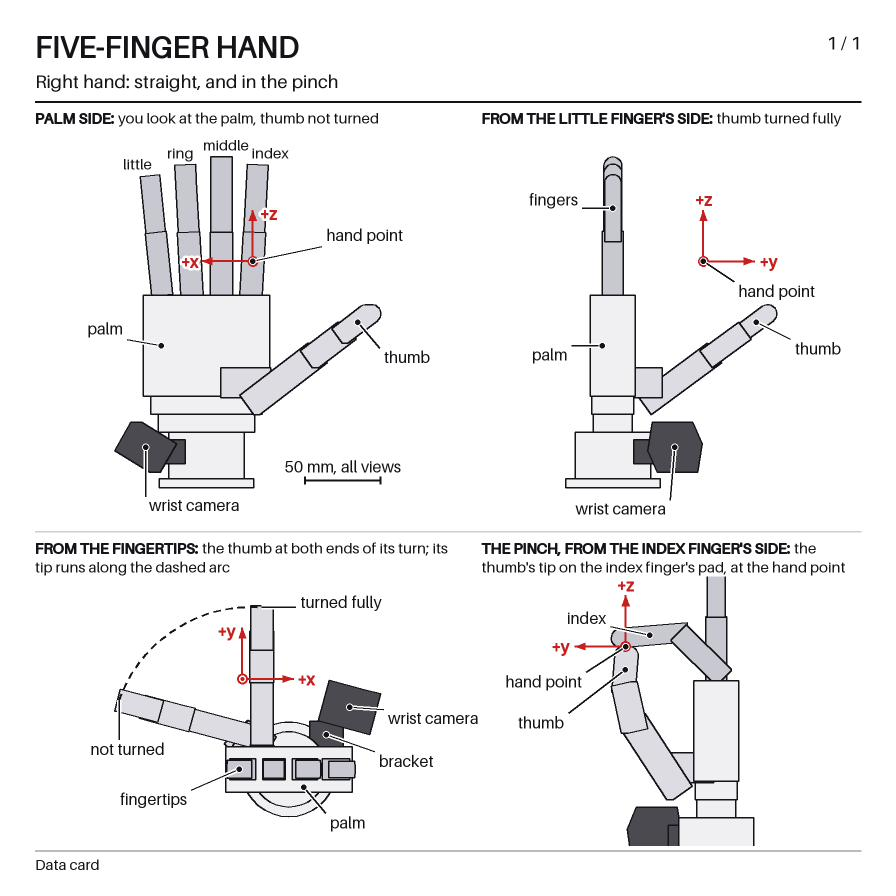

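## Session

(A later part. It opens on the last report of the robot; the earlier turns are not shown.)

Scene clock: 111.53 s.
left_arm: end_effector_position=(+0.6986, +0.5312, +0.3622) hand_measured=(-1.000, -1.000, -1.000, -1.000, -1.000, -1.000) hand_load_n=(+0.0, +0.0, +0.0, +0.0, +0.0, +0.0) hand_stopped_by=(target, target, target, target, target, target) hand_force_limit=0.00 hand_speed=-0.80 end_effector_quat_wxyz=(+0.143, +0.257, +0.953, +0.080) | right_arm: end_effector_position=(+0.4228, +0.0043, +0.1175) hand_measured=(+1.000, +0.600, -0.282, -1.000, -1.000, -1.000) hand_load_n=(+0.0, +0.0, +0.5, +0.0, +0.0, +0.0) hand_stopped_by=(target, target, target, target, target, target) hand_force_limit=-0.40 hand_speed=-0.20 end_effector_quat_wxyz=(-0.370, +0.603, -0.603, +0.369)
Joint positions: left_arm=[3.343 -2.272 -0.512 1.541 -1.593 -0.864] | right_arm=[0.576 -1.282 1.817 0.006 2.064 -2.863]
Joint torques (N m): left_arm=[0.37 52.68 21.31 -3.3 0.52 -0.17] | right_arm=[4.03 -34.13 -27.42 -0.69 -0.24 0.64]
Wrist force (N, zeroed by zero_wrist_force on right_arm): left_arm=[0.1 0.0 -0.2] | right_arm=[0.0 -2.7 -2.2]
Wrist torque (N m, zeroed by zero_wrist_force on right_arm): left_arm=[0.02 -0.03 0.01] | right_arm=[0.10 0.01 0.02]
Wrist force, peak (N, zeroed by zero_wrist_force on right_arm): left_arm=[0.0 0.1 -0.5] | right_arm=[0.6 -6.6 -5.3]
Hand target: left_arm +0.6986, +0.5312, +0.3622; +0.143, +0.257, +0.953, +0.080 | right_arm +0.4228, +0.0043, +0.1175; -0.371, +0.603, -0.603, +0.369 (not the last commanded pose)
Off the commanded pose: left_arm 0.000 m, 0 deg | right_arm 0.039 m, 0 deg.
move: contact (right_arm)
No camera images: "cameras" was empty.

>>> {"method": "move", "body": {"target": [[0,0,0,0,0,0,-1,-1,-1,-1,-1,-1,0,-0.8,0,-0.0059,-0.003,0,0,0,1,0.6,-0.28,-1,-1,-1,-0.4,-0.2],[0,0,0,0,0,0,-1,-1,-1,-1,-1,-1,0,-0.8,0.0433,-0.0059,-0.003,0,0,0,1,0.6,-0.28,-1,-1,-1,-0.4,-0.2]], "speed": [0.05,0.06], "blend": [0.001,0], "cameras": []}}

>>> {"method": "move", "body": {"target": [0,0,0,0,0,0,-1,-1,-1,-1,-1,-1,0,-0.8,0,0.0624,0.0318,0,0,0,1,0.6,-0.28,-1,-1,-1,-0.4,-0.2], "speed": 0.02, "stop_force": 3, "cameras": []}}

Scene clock: 112.87 s.
left_arm: end_effector_position=(+0.6986, +0.5312, +0.3622) hand_measured=(-1.000, -1.000, -1.000, -1.000, -1.000, -1.000) hand_load_n=(+0.0, +0.0, +0.0, +0.0, +0.0, +0.0) hand_stopped_by=(target, target, target, target, target, target) hand_force_limit=0.00 hand_speed=-0.80 end_effector_quat_wxyz=(+0.143, +0.257, +0.953, +0.080) | right_arm: end_effector_position=(+0.4228, -0.0218, +0.1214) hand_measured=(+1.000, +0.600, -0.282, -1.000, -1.000, -1.000) hand_load_n=(+0.0, +0.0, +0.0, +0.0, +0.0, +0.0) hand_stopped_by=(target, target, target, target, target, target) hand_force_limit=-0.40 hand_speed=-0.20 end_effector_quat_wxyz=(-0.371, +0.603, -0.603, +0.369) end_effector_velocity=(+0.000, +0.002, +0.001) end_effector_angular_velocity=(+0.000, -0.001, -0.001)
Joint positions: left_arm=[3.343 -2.272 -0.512 1.541 -1.593 -0.864] | right_arm=[0.52 -1.334 1.872 -0.012 2.015 -2.895]
Joint velocities: left_arm=[within noise] | right_arm=[0.005 0.003 -0.004 0.002 0.005 0.003]
Joint torques (N m): left_arm=[0.43 52.59 20.4 -3.39 0.4 -0.2] | right_arm=[8.3 -19.83 -29.2 2 1.74 1.99]
Wrist force (N, zeroed by zero_wrist_force on right_arm): left_arm=[0.0 0.0 -0.3] | right_arm=[-0.2 0.0 -0.2]
Wrist torque (N m, zeroed by zero_wrist_force on right_arm): left_arm=[0.02 -0.01 0.00] | right_arm=[0.01 0.03 0.03]
Wrist force, peak (N, zeroed by zero_wrist_force on right_arm): left_arm=[-0.1 0.1 -0.5] | right_arm=[0.1 -3.1 -2.3]
Hand target: left_arm +0.6986, +0.5312, +0.3622; +0.143, +0.257, +0.953, +0.080 | right_arm +0.4228, -0.0217, +0.1214; -0.371, +0.603, -0.603, +0.369
Off the commanded pose: left_arm 0.000 m, 0 deg | right_arm 0.000 m, 0 deg.
move: done
No camera images: "cameras" was empty.

Scene clock: 115.53 s.
left_arm: end_effector_position=(+0.6986, +0.5312, +0.3622) hand_measured=(-1.000, -1.000, -1.000, -1.000, -1.000, -1.000) hand_load_n=(+0.0, +0.0, +0.0, +0.0, +0.0, +0.0) hand_stopped_by=(target, target, target, target, target, target) hand_force_limit=0.00 hand_speed=-0.80 end_effector_quat_wxyz=(+0.143, +0.257, +0.953, +0.080) | right_arm: end_effector_position=(+0.4228, -0.0217, +0.0922) hand_measured=(+1.000, +0.600, -0.282, -1.000, -1.000, -1.000) hand_load_n=(+0.0, +0.0, +0.5, +0.0, +0.0, +0.0) hand_stopped_by=(target, target, target, target, target, target) hand_force_limit=-0.40 hand_speed=-0.20 end_effector_quat_wxyz=(-0.371, +0.603, -0.603, +0.369)
Joint positions: left_arm=[3.343 -2.272 -0.512 1.541 -1.593 -0.864] | right_arm=[0.52 -1.294 1.908 -0.088 2.015 -2.895]
Joint torques (N m): left_arm=[-0.46 52.32 21.34 -3.65 0.39 -0.13] | right_arm=[2.59 -32.96 -26.65 -2.09 -0.74 -1.77]
Wrist force (N, zeroed by zero_wrist_force on right_arm): left_arm=[0.0 0.0 -0.4] | right_arm=[-0.2 -2.1 -1.6]
Wrist torque (N m, zeroed by zero_wrist_force on right_arm): left_arm=[0.04 -0.01 0.00] | right_arm=[0.07 -0.02 0.01]
Wrist force, peak (N, zeroed by zero_wrist_force on right_arm): left_arm=[0.2 -0.1 -0.5] | right_arm=[0.7 -12.1 -10.3]
Hand target: left_arm +0.6986, +0.5312, +0.3622; +0.143, +0.257, +0.953, +0.080 | right_arm +0.4228, -0.0217, +0.0922; -0.370, +0.603, -0.603, +0.369 (not the last commanded pose)
Off the commanded pose: left_arm 0.000 m, 0 deg | right_arm 0.013 m, 0 deg.
move: contact (right_arm)
No camera images: "cameras" was empty.

>>> {"method": "move", "body": {"target": [[0,0,0,0,0,0,-1,-1,-1,-1,-1,-1,0,-0.8,0,-0.0119,-0.006,0,0,0,1,0.6,-0.28,-1,-1,-1,-0.4,-0.2],[0,0,0,0,0,0,-1,-1,-1,-1,-1,-1,0,-0.8,0.0383,-0.0119,-0.006,0,0,0,1,0.6,-0.28,-1,-1,-1,-0.4,-0.2]], "speed": [0.05,0.04], "blend": [0.001,0], "stop_force": 4, "cameras": []}}

>>> {"method": "move", "body": {"target": [0,0,0,0,0,0,-1,-1,-1,-1,-1,-1,0,-0.8,0,0.0446,0.0227,0,0,0,1,0.6,-0.28,-1,-1,-1,-0.4,-0.2], "speed": 0.02, "stop_force": 3, "cameras": []}}

Scene clock: 117.30 s.
left_arm: end_effector_position=(+0.6986, +0.5312, +0.3622) hand_measured=(-1.000, -1.000, -1.000, -1.000, -1.000, -1.000) hand_load_n=(+0.0, +0.0, +0.0, +0.0, +0.0, +0.0) hand_stopped_by=(target, target, target, target, target, target) hand_force_limit=0.00 hand_speed=-0.80 end_effector_quat_wxyz=(+0.143, +0.257, +0.953, +0.080) | right_arm: end_effector_position=(+0.4229, -0.0447, +0.1002) hand_measured=(+1.000, +0.600, -0.282, -1.000, -1.000, -1.000) hand_load_n=(+0.5, +0.0, +0.0, +0.0, +0.0, +0.0) hand_stopped_by=(target, target, target, target, target, target) hand_force_limit=-0.40 hand_speed=-0.20 end_effector_quat_wxyz=(-0.370, +0.603, -0.603, +0.369)
Joint positions: left_arm=[3.343 -2.272 -0.512 1.541 -1.593 -0.864] | right_arm=[0.466 -1.345 1.949 -0.09 1.968 -2.924]
Joint torques (N m): left_arm=[0.94 51.94 20.96 -3.34 0.58 -0.17] | right_arm=[7.56 -17.63 -28.41 1.95 1.5 1.92]
Wrist force (N, zeroed by zero_wrist_force on right_arm): left_arm=[0.0 0.1 -0.2] | right_arm=[0.0 0.3 -0.1]
Wrist torque (N m, zeroed by zero_wrist_force on right_arm): left_arm=[0.04 -0.01 -0.01] | right_arm=[0.04 -0.01 0.06]
Wrist force, peak (N, zeroed by zero_wrist_force on right_arm): left_arm=[0.0 0.1 -0.5] | right_arm=[0.0 -2.4 -2.1]
Hand target: left_arm +0.6986, +0.5312, +0.3622; +0.143, +0.257, +0.953, +0.080 | right_arm +0.4229, -0.0447, +0.1002; -0.370, +0.603, -0.603, +0.369
Off the commanded pose: left_arm 0.000 m, 0 deg | right_arm 0.000 m, 0 deg.
move: done
No camera images: "cameras" was empty.

Scene clock: 119.03 s.
left_arm: end_effector_position=(+0.6986, +0.5312, +0.3622) hand_measured=(-1.000, -1.000, -1.000, -1.000, -1.000, -1.000) hand_load_n=(+0.0, +0.0, +0.0, +0.0, +0.0, +0.0) hand_stopped_by=(target, target, target, target, target, target) hand_force_limit=0.00 hand_speed=-0.80 end_effector_quat_wxyz=(+0.143, +0.257, +0.953, +0.080) | right_arm: end_effector_position=(+0.4229, -0.0446, +0.0890) hand_measured=(+1.000, +0.600, -0.282, -1.000, -1.000, -1.000) hand_load_n=(+0.0, +0.0, +0.0, +0.0, +0.0, +0.0) hand_stopped_by=(target, target, target, target, target, target) hand_force_limit=-0.40 hand_speed=-0.20 end_effector_quat_wxyz=(-0.371, +0.603, -0.603, +0.369)
Joint positions: left_arm=[3.343 -2.272 -0.512 1.541 -1.593 -0.864] | right_arm=[0.466 -1.329 1.963 -0.12 1.968 -2.924]
Joint torques (N m): left_arm=[-0.26 52.66 21.98 -3.37 0.6 -0.06] | right_arm=[2.2 -31.52 -26.41 -2.03 -0.75 -1.67]
Wrist force (N, zeroed by zero_wrist_force on right_arm): left_arm=[0.0 0.0 -0.2] | right_arm=[-0.3 -2.4 -1.8]
Wrist torque (N m, zeroed by zero_wrist_force on right_arm): left_arm=[0.02 -0.01 0.00] | right_arm=[0.08 0.00 0.03]
Wrist force, peak (N, zeroed by zero_wrist_force on right_arm): left_arm=[0.1 0.0 -0.5] | right_arm=[0.9 -12.1 -10.1]
Hand target: left_arm +0.6986, +0.5312, +0.3622; +0.143, +0.257, +0.953, +0.080 | right_arm +0.4229, -0.0446, +0.0890; -0.370, +0.603, -0.603, +0.369 (not the last commanded pose)
Off the commanded pose: left_arm 0.000 m, 0 deg | right_arm 0.019 m, 0 deg.
move: contact (right_arm)
No camera images: "cameras" was empty.

>>> {"method": "move", "body": {"target": [[0,0,0,0,0,0,-1,-1,-1,-1,-1,-1,0,-0.8,0,-0.0475,-0.0242,0,0,0,1,0.6,-0.28,-1,-1,-1,-0.4,-0.2],[0,0,0,0,0,0,-1,-1,-1,-1,-1,-1,0,-0.8,0,-0.0134,-0.091,0,0,0,1,0.6,-0.28,-1,-1,-1,-0.4,-0.2],[0,0,0,0,0,0,-1,-1,-1,-1,-1,-1,0,-0.8,0,0.0183,-0.0749,0,0,0,1,0.6,-0.28,-1,-1,-1,-0.4,-0.2]], "speed": 0.12, "blend": [0.002,0.005,0], "cameras": []}}

>>> {"method": "move", "body": {"target": [0,0,0,0,0,0,-1,-1,-1,-1,-1,-1,0,-0.8,0,-0.0265,0.052,0,0,0,1,0.6,-0.28,-1,-1,-1,-0.4,-0.2], "speed": 0.02, "stop_force": 3, "cameras": []}}

Scene clock: 120.87 s.
left_arm: end_effector_position=(+0.6986, +0.5312, +0.3622) hand_measured=(-1.000, -1.000, -1.000, -1.000, -1.000, -1.000) hand_load_n=(+0.0, +0.0, +0.5, +0.0, +0.0, +0.0) hand_stopped_by=(target, target, target, target, target, target) hand_force_limit=0.00 hand_speed=-0.80 end_effector_quat_wxyz=(+0.143, +0.257, +0.953, +0.080) | right_arm: end_effector_position=(+0.3778, -0.0447, +0.0996) hand_measured=(+1.000, +0.600, -0.282, -1.000, -1.000, -1.000) hand_load_n=(+0.0, +0.0, +0.0, +0.0, +0.0, +0.0) hand_stopped_by=(target, target, target, target, target, target) hand_force_limit=-0.40 hand_speed=-0.20 end_effector_quat_wxyz=(-0.370, +0.603, -0.603, +0.369)
Joint positions: left_arm=[3.343 -2.272 -0.512 1.541 -1.593 -0.864] | right_arm=[0.525 -1.409 2.033 -0.097 2.019 -2.892]
Joint torques (N m): left_arm=[0.08 53.11 20.51 -3.5 0.64 -0.22] | right_arm=[-5.37 -20.59 -27.69 -0.51 0.17 -2.08]
Wrist force (N, zeroed by zero_wrist_force on right_arm): left_arm=[-0.1 0.2 -0.3] | right_arm=[0.1 0.4 -0.1]
Wrist torque (N m, zeroed by zero_wrist_force on right_arm): left_arm=[0.05 0.00 -0.01] | right_arm=[0.07 -0.02 0.06]
Wrist force, peak (N, zeroed by zero_wrist_force on right_arm): left_arm=[0.1 0.0 -0.5] | right_arm=[-0.1 -2.6 -2.1]
Hand target: left_arm +0.6986, +0.5312, +0.3622; +0.143, +0.257, +0.953, +0.080 | right_arm +0.3778, -0.0447, +0.0996; -0.370, +0.603, -0.603, +0.369
Off the commanded pose: left_arm 0.000 m, 0 deg | right_arm 0.000 m, 0 deg.
move: done
No camera images: "cameras" was empty.

Scene clock: 122.63 s.
left_arm: end_effector_position=(+0.6986, +0.5312, +0.3622) hand_measured=(-1.000, -1.000, -1.000, -1.000, -1.000, -1.000) hand_load_n=(+0.0, +0.0, +0.0, -0.5, +0.0, +0.0) hand_stopped_by=(target, target, target, target, target, target) hand_force_limit=0.00 hand_speed=-0.80 end_effector_quat_wxyz=(+0.143, +0.257, +0.953, +0.080) | right_arm: end_effector_position=(+0.3969, -0.0447, +0.0996) hand_measured=(+1.000, +0.600, -0.282, -1.000, -1.000, -1.000) hand_load_n=(+0.0, +0.5, -3.0, +0.0, +0.0, +0.0) hand_stopped_by=(target, target, target, target, target, target) hand_force_limit=-0.40 hand_speed=-0.20 end_effector_quat_wxyz=(-0.370, +0.603, -0.603, +0.369)
Joint positions: left_arm=[3.343 -2.272 -0.512 1.541 -1.593 -0.864] | right_arm=[0.498 -1.382 1.999 -0.096 1.996 -2.907]
Joint torques (N m): left_arm=[0.65 52.44 20.56 -3.29 0.52 -0.17] | right_arm=[6.81 -31.09 -4.74 -3.04 0.55 1.86]
Wrist force (N, zeroed by zero_wrist_force on right_arm): left_arm=[0.0 0.0 -0.3] | right_arm=[-0.6 1.8 -1.4]
Wrist torque (N m, zeroed by zero_wrist_force on right_arm): left_arm=[0.02 -0.01 0.00] | right_arm=[-0.01 -0.01 0.04]
Wrist force, peak (N, zeroed by zero_wrist_force on right_arm): left_arm=[0.2 -0.2 -0.6] | right_arm=[-0.6 2.1 -8.1]
Hand target: left_arm +0.6986, +0.5312, +0.3622; +0.143, +0.257, +0.953, +0.080 | right_arm +0.3969, -0.0447, +0.0996; -0.370, +0.603, -0.603, +0.369 (not the last commanded pose)
Off the commanded pose: left_arm 0.000 m, 0 deg | right_arm 0.016 m, 0 deg.
move: contact (right_arm)
No camera images: "cameras" was empty.

>>> {"method": "move", "body": {"target": [[0,0,0,0,0,0,-1,-1,-1,-1,-1,-1,0,-0.8,0,0.0076,-0.0149,0,0,0,1,0.6,-0.28,-1,-1,-1,-0.4,-0.2],[0,0,0,0,0,0,-1,-1,-1,-1,-1,-1,0,-0.8,-0.08,0.0076,-0.0149,0,0,0,1,0.6,-0.28,-1,-1,-1,-0.4,-0.2]], "speed": 0.1, "blend": [0.003,0], "cameras": []}}

>>> {"method": "move", "body": {"target": [0,0,0,0,0,0,-1,-1,-1,-1,-1,-1,0,-0.8,0,-0.0189,0.0371,0,0,0,1,0.6,-0.28,-1,-1,-1,-0.4,-0.2], "speed": 0.02, "stop_force": 3, "cameras": []}}

Scene clock: 123.80 s.
left_arm: end_effector_position=(+0.6986, +0.5312, +0.3622) hand_measured=(-1.000, -1.000, -1.000, -1.000, -1.000, -1.000) hand_load_n=(+0.0, +0.0, +0.0, +0.0, +0.0, +0.0) hand_stopped_by=(target, target, target, target, target, target) hand_force_limit=0.00 hand_speed=-0.80 end_effector_quat_wxyz=(+0.143, +0.257, +0.953, +0.080) | right_arm: end_effector_position=(+0.3869, +0.0033, +0.0997) hand_measured=(+1.000, +0.600, -0.282, -1.000, -1.000, -1.000) hand_load_n=(+0.0, +0.0, -0.5, +0.0, -0.5, +0.0) hand_stopped_by=(target, target, target, target, target, target) hand_force_limit=-0.40 hand_speed=-0.20 end_effector_quat_wxyz=(-0.370, +0.603, -0.603, +0.369)
Joint positions: left_arm=[3.343 -2.272 -0.512 1.541 -1.593 -0.864] | right_arm=[0.624 -1.305 1.904 -0.044 2.105 -2.834]
Joint torques (N m): left_arm=[0.59 53.19 21.02 -3.4 0.45 -0.11] | right_arm=[1.38 -27.23 -7.08 -2.33 0.3 -1.74]
Wrist force (N, zeroed by zero_wrist_force on right_arm): left_arm=[0.0 -0.2 -0.1] | right_arm=[-0.1 0.2 -0.2]
Wrist torque (N m, zeroed by zero_wrist_force on right_arm): left_arm=[-0.01 -0.01 0.00] | right_arm=[0.02 0.01 0.06]
Wrist force, peak (N, zeroed by zero_wrist_force on right_arm): left_arm=[0.0 0.0 -0.5] | right_arm=[-0.4 2.0 -2.0]
Hand target: left_arm +0.6986, +0.5312, +0.3622; +0.143, +0.257, +0.953, +0.080 | right_arm +0.3868, +0.0033, +0.0997; -0.370, +0.603, -0.603, +0.369
Off the commanded pose: left_arm 0.000 m, 0 deg | right_arm 0.000 m, 0 deg.
move: done
No camera images: "cameras" was empty.

Scene clock: 125.13 s.
left_arm: end_effector_position=(+0.6986, +0.5312, +0.3622) hand_measured=(-1.000, -1.000, -1.000, -1.000, -1.000, -1.000) hand_load_n=(+0.5, +0.0, +0.0, +0.0, +0.0, +0.0) hand_stopped_by=(target, target, target, target, target, target) hand_force_limit=0.00 hand_speed=-0.80 end_effector_quat_wxyz=(+0.143, +0.257, +0.953, +0.080) | right_arm: end_effector_position=(+0.3978, +0.0033, +0.0997) hand_measured=(+1.000, +0.600, -0.282, -1.000, -1.000, -1.000) hand_load_n=(+0.0, +0.0, -3.0, +0.0, +0.0, +0.0) hand_stopped_by=(target, target, target, target, target, target) hand_force_limit=-0.40 hand_speed=-0.20 end_effector_quat_wxyz=(-0.371, +0.603, -0.603, +0.369)
Joint positions: left_arm=[3.343 -2.272 -0.512 1.541 -1.593 -0.864] | right_arm=[0.608 -1.292 1.885 -0.044 2.091 -2.844]
Joint torques (N m): left_arm=[0.4 52.7 21 -3.37 0.49 -0.39] | right_arm=[7.14 -35.55 -4.63 -2.77 0.2 1.93]
Wrist force (N, zeroed by zero_wrist_force on right_arm): left_arm=[0.0 0.0 -0.2] | right_arm=[-0.2 1.8 -1.2]
Wrist torque (N m, zeroed by zero_wrist_force on right_arm): left_arm=[0.02 -0.01 0.00] | right_arm=[-0.01 -0.04 0.04]
Wrist force, peak (N, zeroed by zero_wrist_force on right_arm): left_arm=[0.2 0.1 -0.5] | right_arm=[-0.6 1.9 -8.1]
Hand target: left_arm +0.6986, +0.5312, +0.3622; +0.143, +0.257, +0.953, +0.080 | right_arm +0.3978, +0.0033, +0.0997; -0.371, +0.603, -0.603, +0.369 (not the last commanded pose)
Off the commanded pose: left_arm 0.000 m, 0 deg | right_arm 0.014 m, 0 deg.
move: contact (right_arm)
No camera images: "cameras" was empty.

>>> {"method": "move", "body": {"target": [[0,0,0,0,0,0,-1,-1,-1,-1,-1,-1,0,-0.8,0,-0.0282,-0.0255,0,0,0,1,0.6,-0.28,-1,-1,-1,-0.4,-0.2],[0,0,0,0,0,0,-1,-1,-1,-1,-1,-1,0,-0.8,0.0125,-0.0521,0.0215,0,0,0,1,0.6,-0.28,-1,-1,-1,-0.4,-0.2]], "speed": 0.1, "blend": [0.003,0], "cameras": []}}

>>> {"method": "move", "body": {"target": [0,0,0,0,0,0,-1,-1,-1,-1,-1,-1,0,-0.8,0,0.0594,0.0303,0,0,0,1,0.6,-0.28,-1,-1,-1,-0.4,-0.2], "speed": 0.02, "stop_force": 4, "cameras": []}}

>>> {"method": "move", "body": {"target": [0,0,0,0,0,0,-1,-1,-1,-1,-1,-1,0,-0.8,0,0.0151,-0.0297,0,0,0,1,0.6,-0.28,-1,-1,-1,-0.4,-0.2], "speed": 0.015, "stop_force": 5, "cameras": []}}

Scene clock: 126.50 s.
left_arm: end_effector_position=(+0.6986, +0.5312, +0.3622) hand_measured=(-1.000, -1.000, -1.000, -1.000, -1.000, -1.000) hand_load_n=(+0.0, +0.0, +0.0, +0.0, +0.0, +0.0) hand_stopped_by=(target, target, target, target, target, target) hand_force_limit=0.00 hand_speed=-0.80 end_effector_quat_wxyz=(+0.143, +0.257, +0.953, +0.080) | right_arm: end_effector_position=(+0.4236, -0.0041, +0.1218) hand_measured=(+1.000, +0.600, -0.282, -1.000, -1.000, -1.000) hand_load_n=(+0.0, +0.0, +0.0, +0.0, +0.0, +0.0) hand_stopped_by=(target, target, target, target, target, target) hand_force_limit=-0.40 hand_speed=-0.20 end_effector_quat_wxyz=(-0.371, +0.603, -0.603, +0.369)
Joint positions: left_arm=[3.343 -2.272 -0.512 1.541 -1.593 -0.864] | right_arm=[0.558 -1.302 1.83 0.007 2.048 -2.874]
Joint torques (N m): left_arm=[1.18 52.55 21.18 -3.42 0.6 -0.17] | right_arm=[8.26 -35.05 -4.85 1.6 1.67 1.68]
Wrist force (N, zeroed by zero_wrist_force on right_arm): left_arm=[0.1 -0.1 -0.2] | right_arm=[0.2 0.2 -0.3]
Wrist torque (N m, zeroed by zero_wrist_force on right_arm): left_arm=[0.00 -0.03 0.01] | right_arm=[0.04 -0.03 0.03]
Wrist force, peak (N, zeroed by zero_wrist_force on right_arm): left_arm=[-0.1 -0.1 -0.5] | right_arm=[-0.5 2.3 -1.1]
Hand target: left_arm +0.6986, +0.5312, +0.3622; +0.143, +0.257, +0.953, +0.080 | right_arm +0.4235, -0.0042, +0.1217; -0.371, +0.603, -0.603, +0.369
Off the commanded pose: left_arm 0.000 m, 0 deg | right_arm 0.000 m, 0 deg.
move: done
No camera images: "cameras" was empty.

Scene clock: 129.07 s.
left_arm: end_effector_position=(+0.6986, +0.5312, +0.3622) hand_measured=(-1.000, -1.000, -1.000, -1.000, -1.000, -1.000) hand_load_n=(+0.0, +0.0, +0.0, +0.0, +0.0, +0.0) hand_stopped_by=(target, target, target, target, target, target) hand_force_limit=0.00 hand_speed=-0.80 end_effector_quat_wxyz=(+0.143, +0.257, +0.953, +0.080) | right_arm: end_effector_position=(+0.4235, -0.0042, +0.0945) hand_measured=(+1.000, +0.600, -0.282, -1.000, -1.000, -1.000) hand_load_n=(+0.0, +0.0, +0.5, +0.0, +0.0, +0.0) hand_stopped_by=(target, target, target, target, target, target) hand_force_limit=-0.40 hand_speed=-0.20 end_effector_quat_wxyz=(-0.371, +0.603, -0.603, +0.369)
Joint positions: left_arm=[3.343 -2.272 -0.512 1.541 -1.593 -0.864] | right_arm=[0.558 -1.266 1.864 -0.062 2.048 -2.873]
Joint torques (N m): left_arm=[-0.36 53.22 20.94 -3.32 0.64 -0.23] | right_arm=[-0.53 -34.78 -27.97 -2.03 0.3 -1.19]
Wrist force (N, zeroed by zero_wrist_force on right_arm): left_arm=[0.0 0.0 -0.5] | right_arm=[0.0 -1.2 -1.0]
Wrist torque (N m, zeroed by zero_wrist_force on right_arm): left_arm=[0.04 -0.01 0.00] | right_arm=[0.06 -0.01 -0.01]
Wrist force, peak (N, zeroed by zero_wrist_force on right_arm): left_arm=[0.1 -0.2 -0.5] | right_arm=[1.2 -10.1 -9.1]
Hand target: left_arm +0.6986, +0.5312, +0.3622; +0.143, +0.257, +0.953, +0.080 | right_arm +0.4235, -0.0042, +0.0945; -0.371, +0.603, -0.603, +0.369 (not the last commanded pose)
Off the commanded pose: left_arm 0.000 m, 0 deg | right_arm 0.013 m, 0 deg.
move: contact (right_arm)
No camera images: "cameras" was empty.

Scene clock: 130.63 s.
left_arm: end_effector_position=(+0.6986, +0.5312, +0.3622) hand_measured=(-1.000, -1.000, -1.000, -1.000, -1.000, -1.000) hand_load_n=(+0.0, +0.0, +0.0, +0.0, +0.0, +0.0) hand_stopped_by=(target, target, target, target, target, target) hand_force_limit=0.00 hand_speed=-0.80 end_effector_quat_wxyz=(+0.143, +0.257, +0.953, +0.080) | right_arm: end_effector_position=(+0.4128, -0.0042, +0.0945) hand_measured=(+1.000, +0.600, -0.284, -1.000, -1.000, -1.000) hand_load_n=(+0.0, +0.0, +4.0, +0.0, +0.0, +0.0) hand_stopped_by=(target, target, target, target, target, target) hand_force_limit=-0.40 hand_speed=-0.20 end_effector_quat_wxyz=(-0.371, +0.603, -0.603, +0.369)
Joint positions: left_arm=[3.343 -2.272 -0.512 1.541 -1.593 -0.864] | right_arm=[0.572 -1.28 1.883 -0.064 2.06 -2.865]
Joint torques (N m): left_arm=[-0.09 53.05 21.09 -3.52 0.6 -0.17] | right_arm=[-5.29 -20.12 -27.65 2.61 -0.94 -2.04]
Wrist force (N, zeroed by zero_wrist_force on right_arm): left_arm=[0.1 0.1 -0.2] | right_arm=[0.3 0.2 5.1]
Wrist torque (N m, zeroed by zero_wrist_force on right_arm): left_arm=[0.04 -0.02 0.00] | right_arm=[-0.07 0.05 0.01]
Wrist force, peak (N, zeroed by zero_wrist_force on right_arm): left_arm=[0.2 0.1 -0.5] | right_arm=[0.3 -0.6 10.8]
Hand target: left_arm +0.6986, +0.5312, +0.3622; +0.143, +0.257, +0.953, +0.080 | right_arm +0.4128, -0.0042, +0.0945; -0.371, +0.603, -0.603, +0.369 (not the last commanded pose)
Off the commanded pose: left_arm 0.000 m, 0 deg | right_arm 0.009 m, 0 deg.
move: contact (right_arm)
No camera images: "cameras" was empty.

>>> {"method": "move", "body": {"target": [[0,0,0,0,0,0,-1,-1,-1,-1,-1,-1,0,-0.8,-0.0067,-0.014,0.0129,0,0,0,1,0.6,-0.28,-1,-1,-1,-0.4,-0.2]], "speed": 0.05, "cameras": []}}

>>> {"method": "move", "body": {"target": [0,0,0,0,0,0,-1,-1,-1,-1,-1,-1,0,-0.8,0,0.0446,0.0227,0,0,0,1,0.6,-0.28,-1,-1,-1,-0.4,-0.2], "speed": 0.01, "stop_force": 12, "cameras": []}}

Scene clock: 131.50 s.
left_arm: end_effector_position=(+0.6986, +0.5312, +0.3622) hand_measured=(-1.000, -1.000, -1.000, -1.000, -1.000, -1.000) hand_load_n=(+0.0, +0.0, +0.0, +0.0, +0.0, +0.0) hand_stopped_by=(target, target, target, target, target, target) hand_force_limit=0.00 hand_speed=-0.80 end_effector_quat_wxyz=(+0.143, +0.257, +0.953, +0.080) | right_arm: end_effector_position=(+0.4237, -0.0001, +0.0985) hand_measured=(+1.000, +0.600, -0.282, -1.000, -1.000, -1.000) hand_load_n=(+0.0, +0.0, +0.0, +0.0, +0.0, +0.0) hand_stopped_by=(target, target, target, target, target, target) hand_force_limit=-0.40 hand_speed=-0.20 end_effector_quat_wxyz=(-0.370, +0.603, -0.603, +0.369)
Joint positions: left_arm=[3.343 -2.272 -0.512 1.541 -1.593 -0.864] | right_arm=[0.566 -1.264 1.849 -0.047 2.055 -2.869]
Joint torques (N m): left_arm=[0.63 52.51 20.7 -3.4 0.48 -0.11] | right_arm=[1.82 -34.96 -5.78 -1.63 0.75 -1.08]
Wrist force (N, zeroed by zero_wrist_force on right_arm): left_arm=[0.0 0.1 -0.3] | right_arm=[-0.1 0.6 -0.1]
Wrist torque (N m, zeroed by zero_wrist_force on right_arm): left_arm=[0.03 -0.01 0.00] | right_arm=[0.09 0.00 0.09]
Wrist force, peak (N, zeroed by zero_wrist_force on right_arm): left_arm=[-0.1 0.0 -0.6] | right_arm=[0.4 -0.2 5.3]
Hand target: left_arm +0.6986, +0.5312, +0.3622; +0.143, +0.257, +0.953, +0.080 | right_arm +0.4235, -0.0002, +0.0985; -0.371, +0.603, -0.603, +0.369
Off the commanded pose: left_arm 0.000 m, 0 deg | right_arm 0.000 m, 0 deg.
move: done
No camera images: "cameras" was empty.

Scene clock: 133.00 s.
left_arm: end_effector_position=(+0.6986, +0.5312, +0.3622) hand_measured=(-1.000, -1.000, -1.000, -1.000, -1.000, -1.000) hand_load_n=(+0.0, +0.0, +0.0, +0.0, +0.0, +0.0) hand_stopped_by=(target, target, target, target, target, target) hand_force_limit=0.00 hand_speed=-0.80 end_effector_quat_wxyz=(+0.143, +0.257, +0.953, +0.080) | right_arm: end_effector_position=(+0.4236, -0.0001, +0.0944) hand_measured=(+1.000, +0.600, -0.282, -1.000, -1.000, -1.000) hand_load_n=(+0.0, +0.0, +0.0, +0.0, +0.0, +0.0) hand_stopped_by=(target, target, target, target, target, target) hand_force_limit=-0.40 hand_speed=-0.20 end_effector_quat_wxyz=(-0.371, +0.603, -0.603, +0.369)
Joint positions: left_arm=[3.343 -2.272 -0.512 1.541 -1.593 -0.864] | right_arm=[0.566 -1.259 1.854 -0.058 2.055 -2.869]
Joint torques (N m): left_arm=[-0.38 53 20.77 -3.52 0.74 -0.05] | right_arm=[1.77 -33.6 -27.03 2.12 -0.7 -0.1]
Wrist force (N, zeroed by zero_wrist_force on right_arm): left_arm=[0.0 0.1 -0.3] | right_arm=[-0.3 -3.4 -3.3]
Wrist torque (N m, zeroed by zero_wrist_force on right_arm): left_arm=[0.04 -0.01 0.00] | right_arm=[0.10 0.01 0.07]
Wrist force, peak (N, zeroed by zero_wrist_force on right_arm): left_arm=[0.1 0.0 -0.6] | right_arm=[0.5 -9.8 -8.3]
Hand target: left_arm +0.6986, +0.5312, +0.3622; +0.143, +0.257, +0.953, +0.080 | right_arm +0.4236, -0.0001, +0.0944; -0.371, +0.603, -0.603, +0.369 (not the last commanded pose)
Off the commanded pose: left_arm 0.000 m, 0 deg | right_arm 0.026 m, 0 deg.
move: contact (right_arm)
No camera images: "cameras" was empty.

>>> {"method": "move", "body": {"target": [[0,0,0,0,0,0,-1,-1,-1,-1,-1,-1,0,-0.8,0,-0.0402,-0.0205,0,0,0,1,0.6,-0.28,-1,-1,-1,-0.4,-0.2],[0,0,0,0,0,0,-1,-1,-1,-1,-1,-1,0,-0.8,-0.0475,-0.0402,-0.0205,0,0,0,1,0.6,-0.28,-1,-1,-1,-0.4,-0.2]], "speed": 0.1, "blend": [0.001,0], "cameras": []}}

>>> {"method": "move", "body": {"target": [0,0,0,0,0,0,-1,-1,-1,-1,-1,-1,0,-0.8,0,0.0505,0.0257,0,0,0,1,0.6,-0.28,-1,-1,-1,-0.4,-0.2], "speed": 0.025, "stop_force": 3, "cameras": []}}

Scene clock: 134.40 s.
left_arm: end_effector_position=(+0.6986, +0.5312, +0.3622) hand_measured=(-1.000, -1.000, -1.000, -1.000, -1.000, -1.000) hand_load_n=(+0.0, +0.0, +0.0, +0.0, +0.0, +0.0) hand_stopped_by=(target, target, target, target, target, target) hand_force_limit=0.00 hand_speed=-0.80 end_effector_quat_wxyz=(+0.143, +0.257, +0.953, +0.080) | right_arm: end_effector_position=(+0.4235, +0.0283, +0.1216) hand_measured=(+1.000, +0.600, -0.282, -1.000, -1.000, -1.000) hand_load_n=(+0.0, +0.5, +0.0, +0.0, +0.0, -0.5) hand_stopped_by=(target, target, target, target, target, target) hand_force_limit=-0.40 hand_speed=-0.20 end_effector_quat_wxyz=(-0.371, +0.603, -0.603, +0.369)
Joint positions: left_arm=[3.343 -2.272 -0.512 1.541 -1.593 -0.864] | right_arm=[0.623 -1.242 1.751 0.044 2.104 -2.835]
Joint torques (N m): left_arm=[-0.51 53.07 21.48 -3.42 0.62 -0.22] | right_arm=[0.5 -31.3 -8.31 -2.4 0.13 -1.87]
Wrist force (N, zeroed by zero_wrist_force on right_arm): left_arm=[0.0 -0.1 -0.3] | right_arm=[0.1 0.3 0.0]
Wrist torque (N m, zeroed by zero_wrist_force on right_arm): left_arm=[0.01 -0.01 0.00] | right_arm=[0.04 -0.02 0.07]
Wrist force, peak (N, zeroed by zero_wrist_force on right_arm): left_arm=[0.0 0.0 -0.6] | right_arm=[0.1 -3.5 -3.1]
Hand target: left_arm +0.6986, +0.5312, +0.3622; +0.143, +0.257, +0.953, +0.080 | right_arm +0.4235, +0.0283, +0.1216; -0.371, +0.603, -0.603, +0.369
Off the commanded pose: left_arm 0.000 m, 0 deg | right_arm 0.000 m, 0 deg.
move: done
No camera images: "cameras" was empty.

Scene clock: 136.60 s.
left_arm: end_effector_position=(+0.6986, +0.5312, +0.3622) hand_measured=(-1.000, -1.000, -1.000, -1.000, -1.000, -1.000) hand_load_n=(+0.0, +0.0, +0.0, +0.0, +0.0, +0.0) hand_stopped_by=(target, target, target, target, target, target) hand_force_limit=0.00 hand_speed=-0.80 end_effector_quat_wxyz=(+0.143, +0.257, +0.953, +0.080) | right_arm: end_effector_position=(+0.4235, +0.0284, +0.0965) hand_measured=(+1.000, +0.600, -0.282, -1.000, -1.000, -1.000) hand_load_n=(+0.0, +0.0, +0.0, +0.0, +0.0, +0.0) hand_stopped_by=(target, target, target, target, target, target) hand_force_limit=-0.40 hand_speed=-0.20 end_effector_quat_wxyz=(-0.371, +0.603, -0.603, +0.369)
Joint positions: left_arm=[3.343 -2.272 -0.512 1.541 -1.593 -0.864] | right_arm=[0.623 -1.21 1.781 -0.017 2.104 -2.834]
Joint torques (N m): left_arm=[0.65 52.48 21.77 -3.45 0.62 -0.18] | right_arm=[2.73 -37.19 -27.6 -1.98 -0.56 -1.32]
Wrist force (N, zeroed by zero_wrist_force on right_arm): left_arm=[-0.1 0.1 0.0] | right_arm=[-0.3 -1.2 -0.8]
Wrist torque (N m, zeroed by zero_wrist_force on right_arm): left_arm=[0.02 0.01 -0.01] | right_arm=[0.02 -0.01 0.04]
Wrist force, peak (N, zeroed by zero_wrist_force on right_arm): left_arm=[0.1 -0.1 -0.5] | right_arm=[0.9 -17.0 -14.7]
Hand target: left_arm +0.6986, +0.5312, +0.3622; +0.143, +0.257, +0.953, +0.080 | right_arm +0.4235, +0.0284, +0.0965; -0.371, +0.603, -0.603, +0.369 (not the last commanded pose)
Off the commanded pose: left_arm 0.000 m, 0 deg | right_arm 0.009 m, 0 deg.
move: contact (right_arm)
No camera images: "cameras" was empty.

>>> {"method": "move", "body": {"target": [[0,0,0,0,0,0,-1,-1,-1,-1,-1,-1,0,-0.8,0,-0.0045,-0.0023,0,0,0,1,0.6,-0.28,-1,-1,-1,-0.4,-0.2],[0,0,0,0,0,0,-1,-1,-1,-1,-1,-1,0,-0.8,-0.04,-0.0045,-0.0023,0,0,0,1,0.6,-0.28,-1,-1,-1,-0.4,-0.2],[0,0,0,0,0,0,-1,-1,-1,-1,-1,-1,0,-0.8,-0.04,0.0119,0.0061,0,0,0,1,0.6,-0.28,-1,-1,-1,-0.4,-0.2]], "speed": 0.1, "blend": [0.001,0.002,0], "cameras": []}}

>>> {"method": "move", "body": {"target": [0,0,0,0,0,0,-1,-1,-1,-1,-1,-1,0,-0.8,0.05,0,0,0,0,0,1,0.6,-0.28,-1,-1,-1,-0.4,-0.2], "speed": 0.012, "stop_force": 3, "cameras": []}}

Scene clock: 137.67 s.
left_arm: end_effector_position=(+0.6986, +0.5312, +0.3622) hand_measured=(-1.000, -1.000, -1.000, -1.000, -1.000, -1.000) hand_load_n=(+0.0, +0.0, +0.0, +0.0, +0.0, +0.0) hand_stopped_by=(target, target, target, target, target, target) hand_force_limit=0.00 hand_speed=-0.80 end_effector_quat_wxyz=(+0.143, +0.257, +0.953, +0.080) | right_arm: end_effector_position=(+0.4235, +0.0523, +0.0885) hand_measured=(+1.000, +0.600, -0.282, -1.000, -1.000, -1.000) hand_load_n=(+0.0, +0.0, +0.0, +0.0, +0.0, -0.5) hand_stopped_by=(target, target, target, target, target, target) hand_force_limit=-0.40 hand_speed=-0.20 end_effector_quat_wxyz=(-0.370, +0.603, -0.603, +0.369)
Joint positions: left_arm=[3.343 -2.272 -0.512 1.541 -1.593 -0.864] | right_arm=[0.668 -1.156 1.727 -0.002 2.141 -2.807]
Joint torques (N m): left_arm=[0.86 52.82 21.34 -3.41 0.71 -0.19] | right_arm=[-2.64 -37.11 -28.44 1.51 0.44 -1.88]
Wrist force (N, zeroed by zero_wrist_force on right_arm): left_arm=[0.2 0.1 -0.2] | right_arm=[-0.3 0.1 -0.2]
Wrist torque (N m, zeroed by zero_wrist_force on right_arm): left_arm=[0.03 -0.03 0.00] | right_arm=[0.02 0.05 0.04]
Wrist force, peak (N, zeroed by zero_wrist_force on right_arm): left_arm=[0.1 0.1 -0.5] | right_arm=[-0.5 -1.1 -1.0]
Hand target: left_arm +0.6986, +0.5312, +0.3622; +0.143, +0.257, +0.953, +0.080 | right_arm +0.4235, +0.0524, +0.0885; -0.371, +0.603, -0.603, +0.369
Off the commanded pose: left_arm 0.000 m, 0 deg | right_arm 0.000 m, 0 deg.
move: done
No camera images: "cameras" was empty.

Scene clock: 139.70 s.
left_arm: end_effector_position=(+0.6986, +0.5312, +0.3622) hand_measured=(-1.000, -1.000, -1.000, -1.000, -1.000, -1.000) hand_load_n=(+0.0, +0.0, +0.0, +0.0, +0.0, +0.0) hand_stopped_by=(target, target, target, target, target, target) hand_force_limit=0.00 hand_speed=-0.80 end_effector_quat_wxyz=(+0.143, +0.257, +0.953, +0.080) | right_arm: end_effector_position=(+0.4236, +0.0400, +0.0885) hand_measured=(+1.000, +0.600, -0.282, -1.000, -1.000, -1.000) hand_load_n=(+0.0, +0.0, -0.5, +0.0, +0.0, +0.0) hand_stopped_by=(target, target, target, target, target, target) hand_force_limit=-0.40 hand_speed=-0.20 end_effector_quat_wxyz=(-0.371, +0.603, -0.603, +0.369)
Joint positions: left_arm=[3.343 -2.272 -0.512 1.541 -1.593 -0.864] | right_arm=[0.645 -1.179 1.76 -0.02 2.123 -2.821]
Joint torques (N m): left_arm=[-0.14 53.2 21.75 -3.46 0.64 -0.29] | right_arm=[5.49 -23.58 -28.1 2.32 0.84 1.68]
Wrist force (N, zeroed by zero_wrist_force on right_arm): left_arm=[0.3 0.1 -0.4] | right_arm=[-3.5 0.8 -0.3]
Wrist torque (N m, zeroed by zero_wrist_force on right_arm): left_arm=[0.04 -0.06 0.02] | right_arm=[0.02 -0.11 0.02]
Wrist force, peak (N, zeroed by zero_wrist_force on right_arm): left_arm=[0.0 0.0 -0.6] | right_arm=[-6.7 1.3 0.2]
Hand target: left_arm +0.6986, +0.5312, +0.3622; +0.143, +0.257, +0.953, +0.080 | right_arm +0.4235, +0.0400, +0.0885; -0.371, +0.603, -0.603, +0.369 (not the last commanded pose)
Off the commanded pose: left_arm 0.000 m, 0 deg | right_arm 0.018 m, 0 deg.
move: contact (right_arm)
No camera images: "cameras" was empty.

>>> {"method": "move", "body": {"target": [[0,0,0,0,0,0,-1,-1,-1,-1,-1,-1,0,-0.8,-0.005,-0.049,-0.025,0,0,0,1,0.6,-0.28,-1,-1,-1,-0.4,-0.2],[0,0,0,0,0,0,-1,-1,-1,-1,-1,-1,0,-0.8,0.2417,-0.049,-0.025,0,0,0,1,0.6,-0.28,-1,-1,-1,-0.4,-0.2],[0,0,0,0,0,0,-1,-1,-1,-1,-1,-1,0,-0.8,0.2417,0,0,0,0,0,1,0.6,-0.28,-1,-1,-1,-0.4,-0.2]], "speed": [0.1,0.2,0.1], "blend": [0.002,0.01,0], "cameras": []}}

>>> {"method": "move", "body": {"target": [0,0,0,0,0,0,-1,-1,-1,-1,-1,-1,0,-0.8,-0.0667,0,0,0,0,0,1,0.6,-0.28,-1,-1,-1,-0.4,-0.2], "speed": 0.012, "stop_force": 3, "cameras": []}}

Scene clock: 141.77 s.
left_arm: end_effector_position=(+0.6986, +0.5312, +0.3622) hand_measured=(-1.000, -1.000, -1.000, -1.000, -1.000, -1.000) hand_load_n=(+0.0, +0.0, +0.0, +0.0, +0.0, +0.0) hand_stopped_by=(target, target, target, target, target, target) hand_force_limit=0.00 hand_speed=-0.80 end_effector_quat_wxyz=(+0.143, +0.257, +0.953, +0.080) | right_arm: end_effector_position=(+0.4236, -0.1050, +0.0881) hand_measured=(+1.000, +0.600, -0.282, -1.000, -1.000, -1.000) hand_load_n=(+0.0, +0.0, +0.0, +0.0, +0.0, +0.0) hand_stopped_by=(target, target, target, target, target, target) hand_force_limit=-0.40 hand_speed=-0.20 end_effector_quat_wxyz=(-0.371, +0.603, -0.603, +0.369)
Joint positions: left_arm=[3.343 -2.272 -0.512 1.541 -1.593 -0.864] | right_arm=[0.303 -1.424 2.082 -0.17 1.825 -3.007]
Joint torques (N m): left_arm=[0.76 52.23 21.02 -3.46 0.69 -0.3] | right_arm=[-5.4 -23.11 -28 -0.26 -0.73 -1.61]
Wrist force (N, zeroed by zero_wrist_force on right_arm): left_arm=[0.1 0.0 -0.1] | right_arm=[0.0 0.4 0.0]
Wrist torque (N m, zeroed by zero_wrist_force on right_arm): left_arm=[0.02 -0.02 0.01] | right_arm=[0.06 0.00 0.00]
Wrist force, peak (N, zeroed by zero_wrist_force on right_arm): left_arm=[0.1 0.0 -0.7] | right_arm=[-3.2 2.1 0.7]
Hand target: left_arm +0.6986, +0.5312, +0.3622; +0.143, +0.257, +0.953, +0.080 | right_arm +0.4237, -0.1050, +0.0882; -0.371, +0.603, -0.603, +0.369
Off the commanded pose: left_arm 0.000 m, 0 deg | right_arm 0.000 m, 0 deg.
move: done
No camera images: "cameras" was empty.

Scene clock: 144.03 s.
left_arm: end_effector_position=(+0.6986, +0.5312, +0.3622) hand_measured=(-1.000, -1.000, -1.000, -1.000, -1.000, -1.000) hand_load_n=(+0.0, +0.0, +0.0, +0.0, +0.0, +0.0) hand_stopped_by=(target, target, target, target, target, target) hand_force_limit=0.00 hand_speed=-0.80 end_effector_quat_wxyz=(+0.143, +0.257, +0.953, +0.080) | right_arm: end_effector_position=(+0.4237, -0.0884, +0.0882) hand_measured=(+1.000, +0.600, -0.282, -1.000, -1.000, -1.000) hand_load_n=(+0.0, +0.0, +0.5, +0.0, +0.0, +0.0) hand_stopped_by=(target, target, target, target, target, target) hand_force_limit=-0.40 hand_speed=-0.20 end_effector_quat_wxyz=(-0.371, +0.603, -0.603, +0.369)
Joint positions: left_arm=[3.343 -2.272 -0.512 1.541 -1.593 -0.864] | right_arm=[0.35 -1.398 2.051 -0.159 1.867 -2.983]
Joint torques (N m): left_arm=[-0.04 53.18 21.6 -3.21 0.68 -0.2] | right_arm=[-5.56 -30.2 -3.41 -2.69 0.53 -1.79]
Wrist force (N, zeroed by zero_wrist_force on right_arm): left_arm=[0.1 -0.1 -0.2] | right_arm=[3.1 -0.5 0.1]
Wrist torque (N m, zeroed by zero_wrist_force on right_arm): left_arm=[0.01 -0.02 0.00] | right_arm=[0.06 0.15 0.06]
Wrist force, peak (N, zeroed by zero_wrist_force on right_arm): left_arm=[0.2 0.0 -0.6] | right_arm=[7.5 -0.5 -0.6]
Hand target: left_arm +0.6986, +0.5312, +0.3622; +0.143, +0.257, +0.953, +0.080 | right_arm +0.4237, -0.0884, +0.0882; -0.371, +0.603, -0.603, +0.369 (not the last commanded pose)
Off the commanded pose: left_arm 0.000 m, 0 deg | right_arm 0.023 m, 0 deg.
move: contact (right_arm)
No camera images: "cameras" was empty.

>>> {"method": "move", "body": {"target": [[0,0,0,0,0,0,-1,-1,-1,-1,-1,-1,0,-0.8,0.0083,0,0,0,0,0,1,0.6,-0.28,-1,-1,-1,-0.4,-0.2],[0,0,0,0,0,0,-1,-1,-1,-1,-1,-1,0,-0.8,0.0083,-0.0487,-0.0248,0,0,0,1,0.6,-0.28,-1,-1,-1,-0.4,-0.2],[0,0,0,0,0,0,-1,-1,-1,-1,-1,-1,0,-0.8,-0.194,-0.0487,-0.0248,0,0,0,1,0.6,-0.28,-1,-1,-1,-0.4,-0.2],[0,0,0,0,0,0,-1,-1,-1,-1,-1,-1,0,-0.8,-0.190,-0.0487,-0.0248,0,0,0,1,0.6,-0.28,-0.28,-1,-1,-0.4,-0.2],[0,0,0,0,0,0,-1,-1,-1,-1,-1,-1,0,-0.8,-0.189,-0.0487,-0.0248,0,0,0,1,0.6,-0.28,-0.28,-1,-1,-0.4,-0.2]], "speed": [0.05,0.12,0.2,0.05,0.05], "blend": [0.001,0.005,0,0,0], "cameras": []}}

>>> {"method": "move", "body": {"target": [0,0,0,0,0,0,-1,-1,-1,-1,-1,-1,0,-0.8,0,0.0483,0.0246,0,0,0,1,0.6,-0.28,-0.28,-1,-1,-0.4,-0.2], "speed": 0.015, "stop_force": 4, "cameras": []}}

Scene clock: 148.30 s.
left_arm: end_effector_position=(+0.6986, +0.5312, +0.3622) hand_measured=(-1.000, -1.000, -1.000, -1.000, -1.000, -1.000) hand_load_n=(+0.5, -0.5, +0.0, +0.0, +0.0, +0.0) hand_stopped_by=(target, target, target, target, target, target) hand_force_limit=0.00 hand_speed=-0.80 end_effector_quat_wxyz=(+0.143, +0.257, +0.953, +0.080) | right_arm: end_effector_position=(+0.4235, +0.0249, +0.1213) hand_measured=(+1.000, +0.600, -0.282, -0.280, -1.000, -1.000) hand_load_n=(+0.0, +0.0, +0.0, +0.0, +0.0, +0.0) hand_stopped_by=(target, target, target, target, target, target) hand_force_limit=-0.40 hand_speed=-0.20 end_effector_quat_wxyz=(-0.371, +0.603, -0.603, +0.369)
Joint positions: left_arm=[3.343 -2.272 -0.512 1.541 -1.593 -0.864] | right_arm=[0.617 -1.247 1.76 0.039 2.098 -2.839]
Joint torques (N m): left_arm=[-0.31 53.37 21.27 -3.53 0.85 -0.32] | right_arm=[-7.25 -37.59 -5.17 -2.37 -0.31 -1.85]
Wrist force (N, zeroed by zero_wrist_force on right_arm): left_arm=[0.0 0.0 -0.6] | right_arm=[-0.1 0.3 -0.2]
Wrist torque (N m, zeroed by zero_wrist_force on right_arm): left_arm=[0.03 -0.03 0.00] | right_arm=[0.05 0.01 0.08]
Wrist force, peak (N, zeroed by zero_wrist_force on right_arm): left_arm=[0.1 0.0 -0.6] | right_arm=[3.4 -0.6 -0.4]
Hand target: left_arm +0.6986, +0.5312, +0.3622; +0.143, +0.257, +0.953, +0.080 | right_arm +0.4235, +0.0249, +0.1213; -0.371, +0.603, -0.603, +0.369
Off the commanded pose: left_arm 0.000 m, 0 deg | right_arm 0.000 m, 0 deg.
move: done
No camera images: "cameras" was empty.

Scene clock: 150.77 s.
left_arm: end_effector_position=(+0.6986, +0.5312, +0.3622) hand_measured=(-1.000, -1.000, -1.000, -1.000, -1.000, -1.000) hand_load_n=(+0.0, +0.0, +0.0, +0.0, +0.0, +0.0) hand_stopped_by=(target, target, target, target, target, target) hand_force_limit=0.00 hand_speed=-0.80 end_effector_quat_wxyz=(+0.143, +0.257, +0.953, +0.080) | right_arm: end_effector_position=(+0.4236, +0.0249, +0.1000) hand_measured=(+1.000, +0.600, -0.282, -0.280, -1.000, -1.000) hand_load_n=(+0.0, +0.0, +0.0, +0.0, +0.0, +0.0) hand_stopped_by=(target, target, target, target, target, target) hand_force_limit=-0.40 hand_speed=-0.20 end_effector_quat_wxyz=(-0.371, +0.603, -0.603, +0.369)
Joint positions: left_arm=[3.343 -2.272 -0.512 1.541 -1.593 -0.864] | right_arm=[0.617 -1.221 1.786 -0.013 2.098 -2.838]
Joint torques (N m): left_arm=[0.55 52.87 20.66 -3.27 0.6 -0.16] | right_arm=[0.69 -36.17 -27.47 -0.03 -0.15 1.29]
Wrist force (N, zeroed by zero_wrist_force on right_arm): left_arm=[0.1 -0.1 -0.3] | right_arm=[0.4 -2.3 -1.6]
Wrist torque (N m, zeroed by zero_wrist_force on right_arm): left_arm=[0.01 -0.03 0.01] | right_arm=[0.04 -0.01 0.05]
Wrist force, peak (N, zeroed by zero_wrist_force on right_arm): left_arm=[0.4 0.2 -0.5] | right_arm=[0.2 -8.1 -6.7]
Hand target: left_arm +0.6986, +0.5312, +0.3622; +0.143, +0.257, +0.953, +0.080 | right_arm +0.4236, +0.0249, +0.1000; -0.371, +0.603, -0.603, +0.369 (not the last commanded pose)
Off the commanded pose: left_arm 0.000 m, 0 deg | right_arm 0.011 m, 0 deg.
move: contact (right_arm)
No camera images: "cameras" was empty.

>>> {"method": "move", "body": {"target": [0,0,0,0,0,0,-1,-1,-1,-1,-1,-1,0,-0.8,0.0083,0.0015,0.0008,0,0,0,1,0.6,-0.28,-0.28,-1,-1,-0.4,-0.2], "speed": 0.01, "stop_force": 6, "cameras": []}}

>>> {"method": "move", "body": {"target": [0,0,0,0,0,0,-1,-1,-1,-1,-1,-1,0,-0.8,0,0.0297,0.0151,0,0,0,1,0.6,-0.28,-0.28,-1,-1,-0.4,-0.2], "speed": 0.01, "stop_force": 6, "cameras": []}}

Scene clock: 152.17 s.
left_arm: end_effector_position=(+0.6986, +0.5312, +0.3622) hand_measured=(-1.000, -1.000, -1.000, -1.000, -1.000, -1.000) hand_load_n=(+0.0, +0.0, +0.0, +0.0, +0.0, +0.0) hand_stopped_by=(target, target, target, target, target, target) hand_force_limit=0.00 hand_speed=-0.80 end_effector_quat_wxyz=(+0.143, +0.257, +0.953, +0.080) | right_arm: end_effector_position=(+0.4236, +0.0221, +0.0995) hand_measured=(+1.000, +0.600, -0.282, -0.280, -1.000, -1.000) hand_load_n=(+0.0, +0.0, -0.5, +0.5, +0.0, +0.0) hand_stopped_by=(target, target, target, target, target, target) hand_force_limit=-0.40 hand_speed=-0.20 end_effector_quat_wxyz=(-0.371, +0.603, -0.603, +0.369)
Joint positions: left_arm=[3.343 -2.272 -0.512 1.541 -1.593 -0.864] | right_arm=[0.611 -1.226 1.794 -0.018 2.093 -2.842]
Joint torques (N m): left_arm=[0.83 53.5 20.7 -3.39 0.78 -0.34] | right_arm=[5.02 -18.94 -25.55 2.99 2.37 1.5]
Wrist force (N, zeroed by zero_wrist_force on right_arm): left_arm=[0.2 0.1 -0.2] | right_arm=[-4.5 -3.9 -3.4]
Wrist torque (N m, zeroed by zero_wrist_force on right_arm): left_arm=[0.02 -0.03 0.00] | right_arm=[0.14 -0.16 -0.03]
Wrist force, peak (N, zeroed by zero_wrist_force on right_arm): left_arm=[0.1 -0.1 -0.6] | right_arm=[-8.7 -5.7 -4.3]
Hand target: left_arm +0.6986, +0.5312, +0.3622; +0.143, +0.257, +0.953, +0.080 | right_arm +0.4236, +0.0222, +0.0995; -0.371, +0.603, -0.603, +0.369 (not the last commanded pose)
Off the commanded pose: left_arm 0.000 m, 0 deg | right_arm 0.002 m, 0 deg.
move: contact (right_arm)
No camera images: "cameras" was empty.

Scene clock: 153.43 s.
left_arm: end_effector_position=(+0.6986, +0.5312, +0.3622) hand_measured=(-1.000, -1.000, -1.000, -1.000, -1.000, -1.000) hand_load_n=(+0.0, +0.0, +0.0, +0.0, +0.0, +0.0) hand_stopped_by=(target, target, target, target, target, target) hand_force_limit=0.00 hand_speed=-0.80 end_effector_quat_wxyz=(+0.143, +0.257, +0.953, +0.080) | right_arm: end_effector_position=(+0.4237, +0.0222, +0.0976) hand_measured=(+1.000, +0.600, -0.282, -0.280, -1.000, -1.000) hand_load_n=(+0.0, +0.5, -1.0, +1.0, +0.0, +0.0) hand_stopped_by=(target, target, target, target, target, target) hand_force_limit=-0.40 hand_speed=-0.20 end_effector_quat_wxyz=(-0.371, +0.603, -0.603, +0.369)
Joint positions: left_arm=[3.343 -2.272 -0.512 1.541 -1.593 -0.864] | right_arm=[0.611 -1.223 1.796 -0.023 2.093 -2.842]
Joint torques (N m): left_arm=[0.22 52.92 21.02 -3.45 0.95 -0.1] | right_arm=[0.22 -34.02 -25.28 2.79 2.08 0.94]
Wrist force (N, zeroed by zero_wrist_force on right_arm): left_arm=[-0.1 0.1 -0.4] | right_arm=[-6.4 -3.7 -3.3]
Wrist torque (N m, zeroed by zero_wrist_force on right_arm): left_arm=[0.04 0.01 -0.01] | right_arm=[0.15 -0.15 -0.12]
Wrist force, peak (N, zeroed by zero_wrist_force on right_arm): left_arm=[0.3 -0.2 -0.5] | right_arm=[-6.6 -10.6 -9.3]
Hand target: left_arm +0.6986, +0.5312, +0.3622; +0.143, +0.257, +0.953, +0.080 | right_arm +0.4237, +0.0222, +0.0976; -0.371, +0.603, -0.603, +0.369 (not the last commanded pose)
Off the commanded pose: left_arm 0.000 m, 0 deg | right_arm 0.018 m, 0 deg.
move: contact (right_arm)
No camera images: "cameras" was empty.

>>> {"method": "move", "body": {"target": [0,0,0,0,0,0,-1,-1,-1,-1,-1,-1,0,-0.8,0.005,0.0006,0.0003,0,0,0,1,0.6,-0.28,-0.28,-1,-1,-0.4,-0.2], "speed": 0.01, "stop_force": 8, "cameras": []}}

>>> {"method": "move", "body": {"target": [0,0,0,0,0,0,-1,-1,-1,-1,-1,-1,0,-0.8,0,0.0297,0.0151,0,0,0,1,0.6,-0.28,-0.28,-1,-1,-0.4,-0.2], "speed": 0.01, "stop_force": 6, "cameras": []}}

Scene clock: 154.70 s.
left_arm: end_effector_position=(+0.6986, +0.5312, +0.3622) hand_measured=(-1.000, -1.000, -1.000, -1.000, -1.000, -1.000) hand_load_n=(+0.0, +0.0, +0.0, +0.0, +0.0, +0.0) hand_stopped_by=(target, target, target, target, target, target) hand_force_limit=0.00 hand_speed=-0.80 end_effector_quat_wxyz=(+0.143, +0.257, +0.953, +0.080) | right_arm: end_effector_position=(+0.4237, +0.0217, +0.0976) hand_measured=(+1.000, +0.600, -0.282, -0.280, -1.000, -1.000) hand_load_n=(+0.0, +0.0, -0.5, +1.0, +0.0, +0.0) hand_stopped_by=(target, target, target, target, target, target) hand_force_limit=-0.40 hand_speed=-0.20 end_effector_quat_wxyz=(-0.371, +0.603, -0.603, +0.369)
Joint positions: left_arm=[3.343 -2.272 -0.512 1.541 -1.593 -0.864] | right_arm=[0.61 -1.224 1.797 -0.024 2.092 -2.842]
Joint torques (N m): left_arm=[0.08 53.03 20.74 -3.45 0.74 -0.24] | right_arm=[-0.18 -19.98 -23.96 4.1 5.63 1]
Wrist force (N, zeroed by zero_wrist_force on right_arm): left_arm=[0.0 0.1 -0.3] | right_arm=[-15.1 -1.0 -2.2]
Wrist torque (N m, zeroed by zero_wrist_force on right_arm): left_arm=[0.03 -0.02 0.00] | right_arm=[0.09 -0.56 -0.13]
Wrist force, peak (N, zeroed by zero_wrist_force on right_arm): left_arm=[0.1 0.0 -0.5] | right_arm=[-18.5 -2.7 -2.9]
Hand target: left_arm +0.6986, +0.5312, +0.3622; +0.143, +0.257, +0.953, +0.080 | right_arm +0.4237, +0.0217, +0.0976; -0.371, +0.603, -0.603, +0.369 (not the last commanded pose)
Off the commanded pose: left_arm 0.000 m, 0 deg | right_arm 0.003 m, 0 deg.
move: contact (right_arm)
No camera images: "cameras" was empty.

Scene clock: 155.80 s.
left_arm: end_effector_position=(+0.6986, +0.5312, +0.3622) hand_measured=(-1.000, -1.000, -1.000, -1.000, -1.000, -1.000) hand_load_n=(+0.0, +0.0, +0.0, +0.0, +0.0, +0.0) hand_stopped_by=(target, target, target, target, target, target) hand_force_limit=0.00 hand_speed=-0.80 end_effector_quat_wxyz=(+0.143, +0.257, +0.953, +0.080) | right_arm: end_effector_position=(+0.4238, +0.0218, +0.0974) hand_measured=(+1.000, +0.600, -0.282, -0.280, -1.000, -1.000) hand_load_n=(+0.0, +0.0, -1.0, +1.0, +0.0, +0.0) hand_stopped_by=(target, target, target, target, target, target) hand_force_limit=-0.40 hand_speed=-0.20 end_effector_quat_wxyz=(-0.371, +0.603, -0.603, +0.369)
Joint positions: left_arm=[3.343 -2.272 -0.512 1.541 -1.593 -0.864] | right_arm=[0.61 -1.224 1.797 -0.024 2.092 -2.842]
Joint torques (N m): left_arm=[0.8 52.11 20.67 -3.41 0.97 -0.29] | right_arm=[-2.13 -34.01 -23.84 4.16 3.22 0.75]
Wrist force (N, zeroed by zero_wrist_force on right_arm): left_arm=[0.2 -0.2 -0.3] | right_arm=[-15.1 -2.8 -4.1]
Wrist torque (N m, zeroed by zero_wrist_force on right_arm): left_arm=[0.00 -0.03 0.01] | right_arm=[0.20 -0.54 -0.15]
Wrist force, peak (N, zeroed by zero_wrist_force on right_arm): left_arm=[-0.1 0.2 -0.5] | right_arm=[-13.3 -8.9 -10.1]
Hand target: left_arm +0.6986, +0.5312, +0.3622; +0.143, +0.257, +0.953, +0.080 | right_arm +0.4238, +0.0218, +0.0975; -0.371, +0.603, -0.603, +0.369 (not the last commanded pose)
Off the commanded pose: left_arm 0.000 m, 0 deg | right_arm 0.020 m, 0 deg.
move: contact (right_arm)
No camera images: "cameras" was empty.

>>> {"method": "move", "body": {"target": [0,0,0,0,0,0,-1,-1,-1,-1,-1,-1,0,-0.8,-0.0042,0,0,0,0,0,1,0.6,-0.28,-0.28,-1,-1,-0.4,-0.2], "speed": 0.02, "cameras": []}}

>>> {"method": "move", "body": {"target": [0,0,0,0,0,0,-1,-1,-1,-1,-1,-1,0,-0.8,0,0.0297,0.0151,0,0,0,1,0.6,-0.28,-0.28,-1,-1,-0.4,-0.2], "speed": 0.01, "stop_force": 8, "cameras": []}}

Scene clock: 156.67 s.
left_arm: end_effector_position=(+0.6986, +0.5312, +0.3622) hand_measured=(-1.000, -1.000, -1.000, -1.000, -1.000, -1.000) hand_load_n=(+0.0, +0.0, +0.0, +0.0, +0.0, +0.0) hand_stopped_by=(target, target, target, target, target, target) hand_force_limit=0.00 hand_speed=-0.80 end_effector_quat_wxyz=(+0.143, +0.257, +0.953, +0.080) | right_arm: end_effector_position=(+0.4238, +0.0243, +0.0975) hand_measured=(+1.000, +0.600, -0.282, -0.280, -1.000, -1.000) hand_load_n=(+0.0, +0.5, +0.0, +1.5, +0.0, +0.0) hand_stopped_by=(target, target, target, target, target, target) hand_force_limit=-0.40 hand_speed=-0.20 end_effector_quat_wxyz=(-0.371, +0.602, -0.603, +0.369)
Joint positions: left_arm=[3.343 -2.272 -0.512 1.541 -1.593 -0.864] | right_arm=[0.615 -1.219 1.791 -0.021 2.097 -2.839]
Joint torques (N m): left_arm=[0.24 52.97 21.14 -3.47 0.77 -0.39] | right_arm=[4.71 -22.7 -19.96 1.61 -1.27 1.66]
Wrist force (N, zeroed by zero_wrist_force on right_arm): left_arm=[0.0 0.0 -0.4] | right_arm=[5.9 -7.5 -5.3]
Wrist torque (N m, zeroed by zero_wrist_force on right_arm): left_arm=[0.03 -0.02 0.00] | right_arm=[0.25 0.41 -0.16]
Wrist force, peak (N, zeroed by zero_wrist_force on right_arm): left_arm=[0.2 0.1 -0.5] | right_arm=[-15.1 -3.1 -4.3]
Hand target: left_arm +0.6986, +0.5312, +0.3622; +0.143, +0.257, +0.953, +0.080 | right_arm +0.4238, +0.0243, +0.0975; -0.371, +0.603, -0.603, +0.369
Off the commanded pose: left_arm 0.000 m, 0 deg | right_arm 0.000 m, 0 deg.
move: done
No camera images: "cameras" was empty.

Scene clock: 157.80 s.
left_arm: end_effector_position=(+0.6986, +0.5312, +0.3622) hand_measured=(-1.000, -1.000, -1.000, -1.000, -1.000, -1.000) hand_load_n=(+0.0, +0.0, +0.0, +0.0, +0.0, +0.0) hand_stopped_by=(target, target, target, target, target, target) hand_force_limit=0.00 hand_speed=-0.80 end_effector_quat_wxyz=(+0.143, +0.257, +0.953, +0.080) | right_arm: end_effector_position=(+0.4238, +0.0243, +0.0971) hand_measured=(+1.000, +0.600, -0.282, -0.280, -1.000, -1.000) hand_load_n=(+0.0, +0.0, +0.0, +1.0, +0.0, +0.0) hand_stopped_by=(target, target, target, target, target, target) hand_force_limit=-0.40 hand_speed=-0.20 end_effector_quat_wxyz=(-0.371, +0.602, -0.603, +0.369)
Joint positions: left_arm=[3.343 -2.272 -0.512 1.541 -1.593 -0.864] | right_arm=[0.615 -1.219 1.791 -0.022 2.097 -2.839]
Joint torques (N m): left_arm=[0.6 52.65 21.39 -3.28 0.82 -0.27] | right_arm=[3.48 -30.83 -25.91 0.7 -2.44 1.11]
Wrist force (N, zeroed by zero_wrist_force on right_arm): left_arm=[0.0 -0.1 -0.4] | right_arm=[6.6 -10.0 -7.3]
Wrist torque (N m, zeroed by zero_wrist_force on right_arm): left_arm=[0.01 -0.02 0.00] | right_arm=[0.31 0.45 -0.21]
Wrist force, peak (N, zeroed by zero_wrist_force on right_arm): left_arm=[0.0 0.0 -0.6] | right_arm=[8.2 -16.9 -13.2]
Hand target: left_arm +0.6986, +0.5312, +0.3622; +0.143, +0.257, +0.953, +0.080 | right_arm +0.4238, +0.0243, +0.0971; -0.371, +0.602, -0.603, +0.369 (not the last commanded pose)
Off the commanded pose: left_arm 0.000 m, 0 deg | right_arm 0.020 m, 0 deg.
move: contact (right_arm)
No camera images: "cameras" was empty.


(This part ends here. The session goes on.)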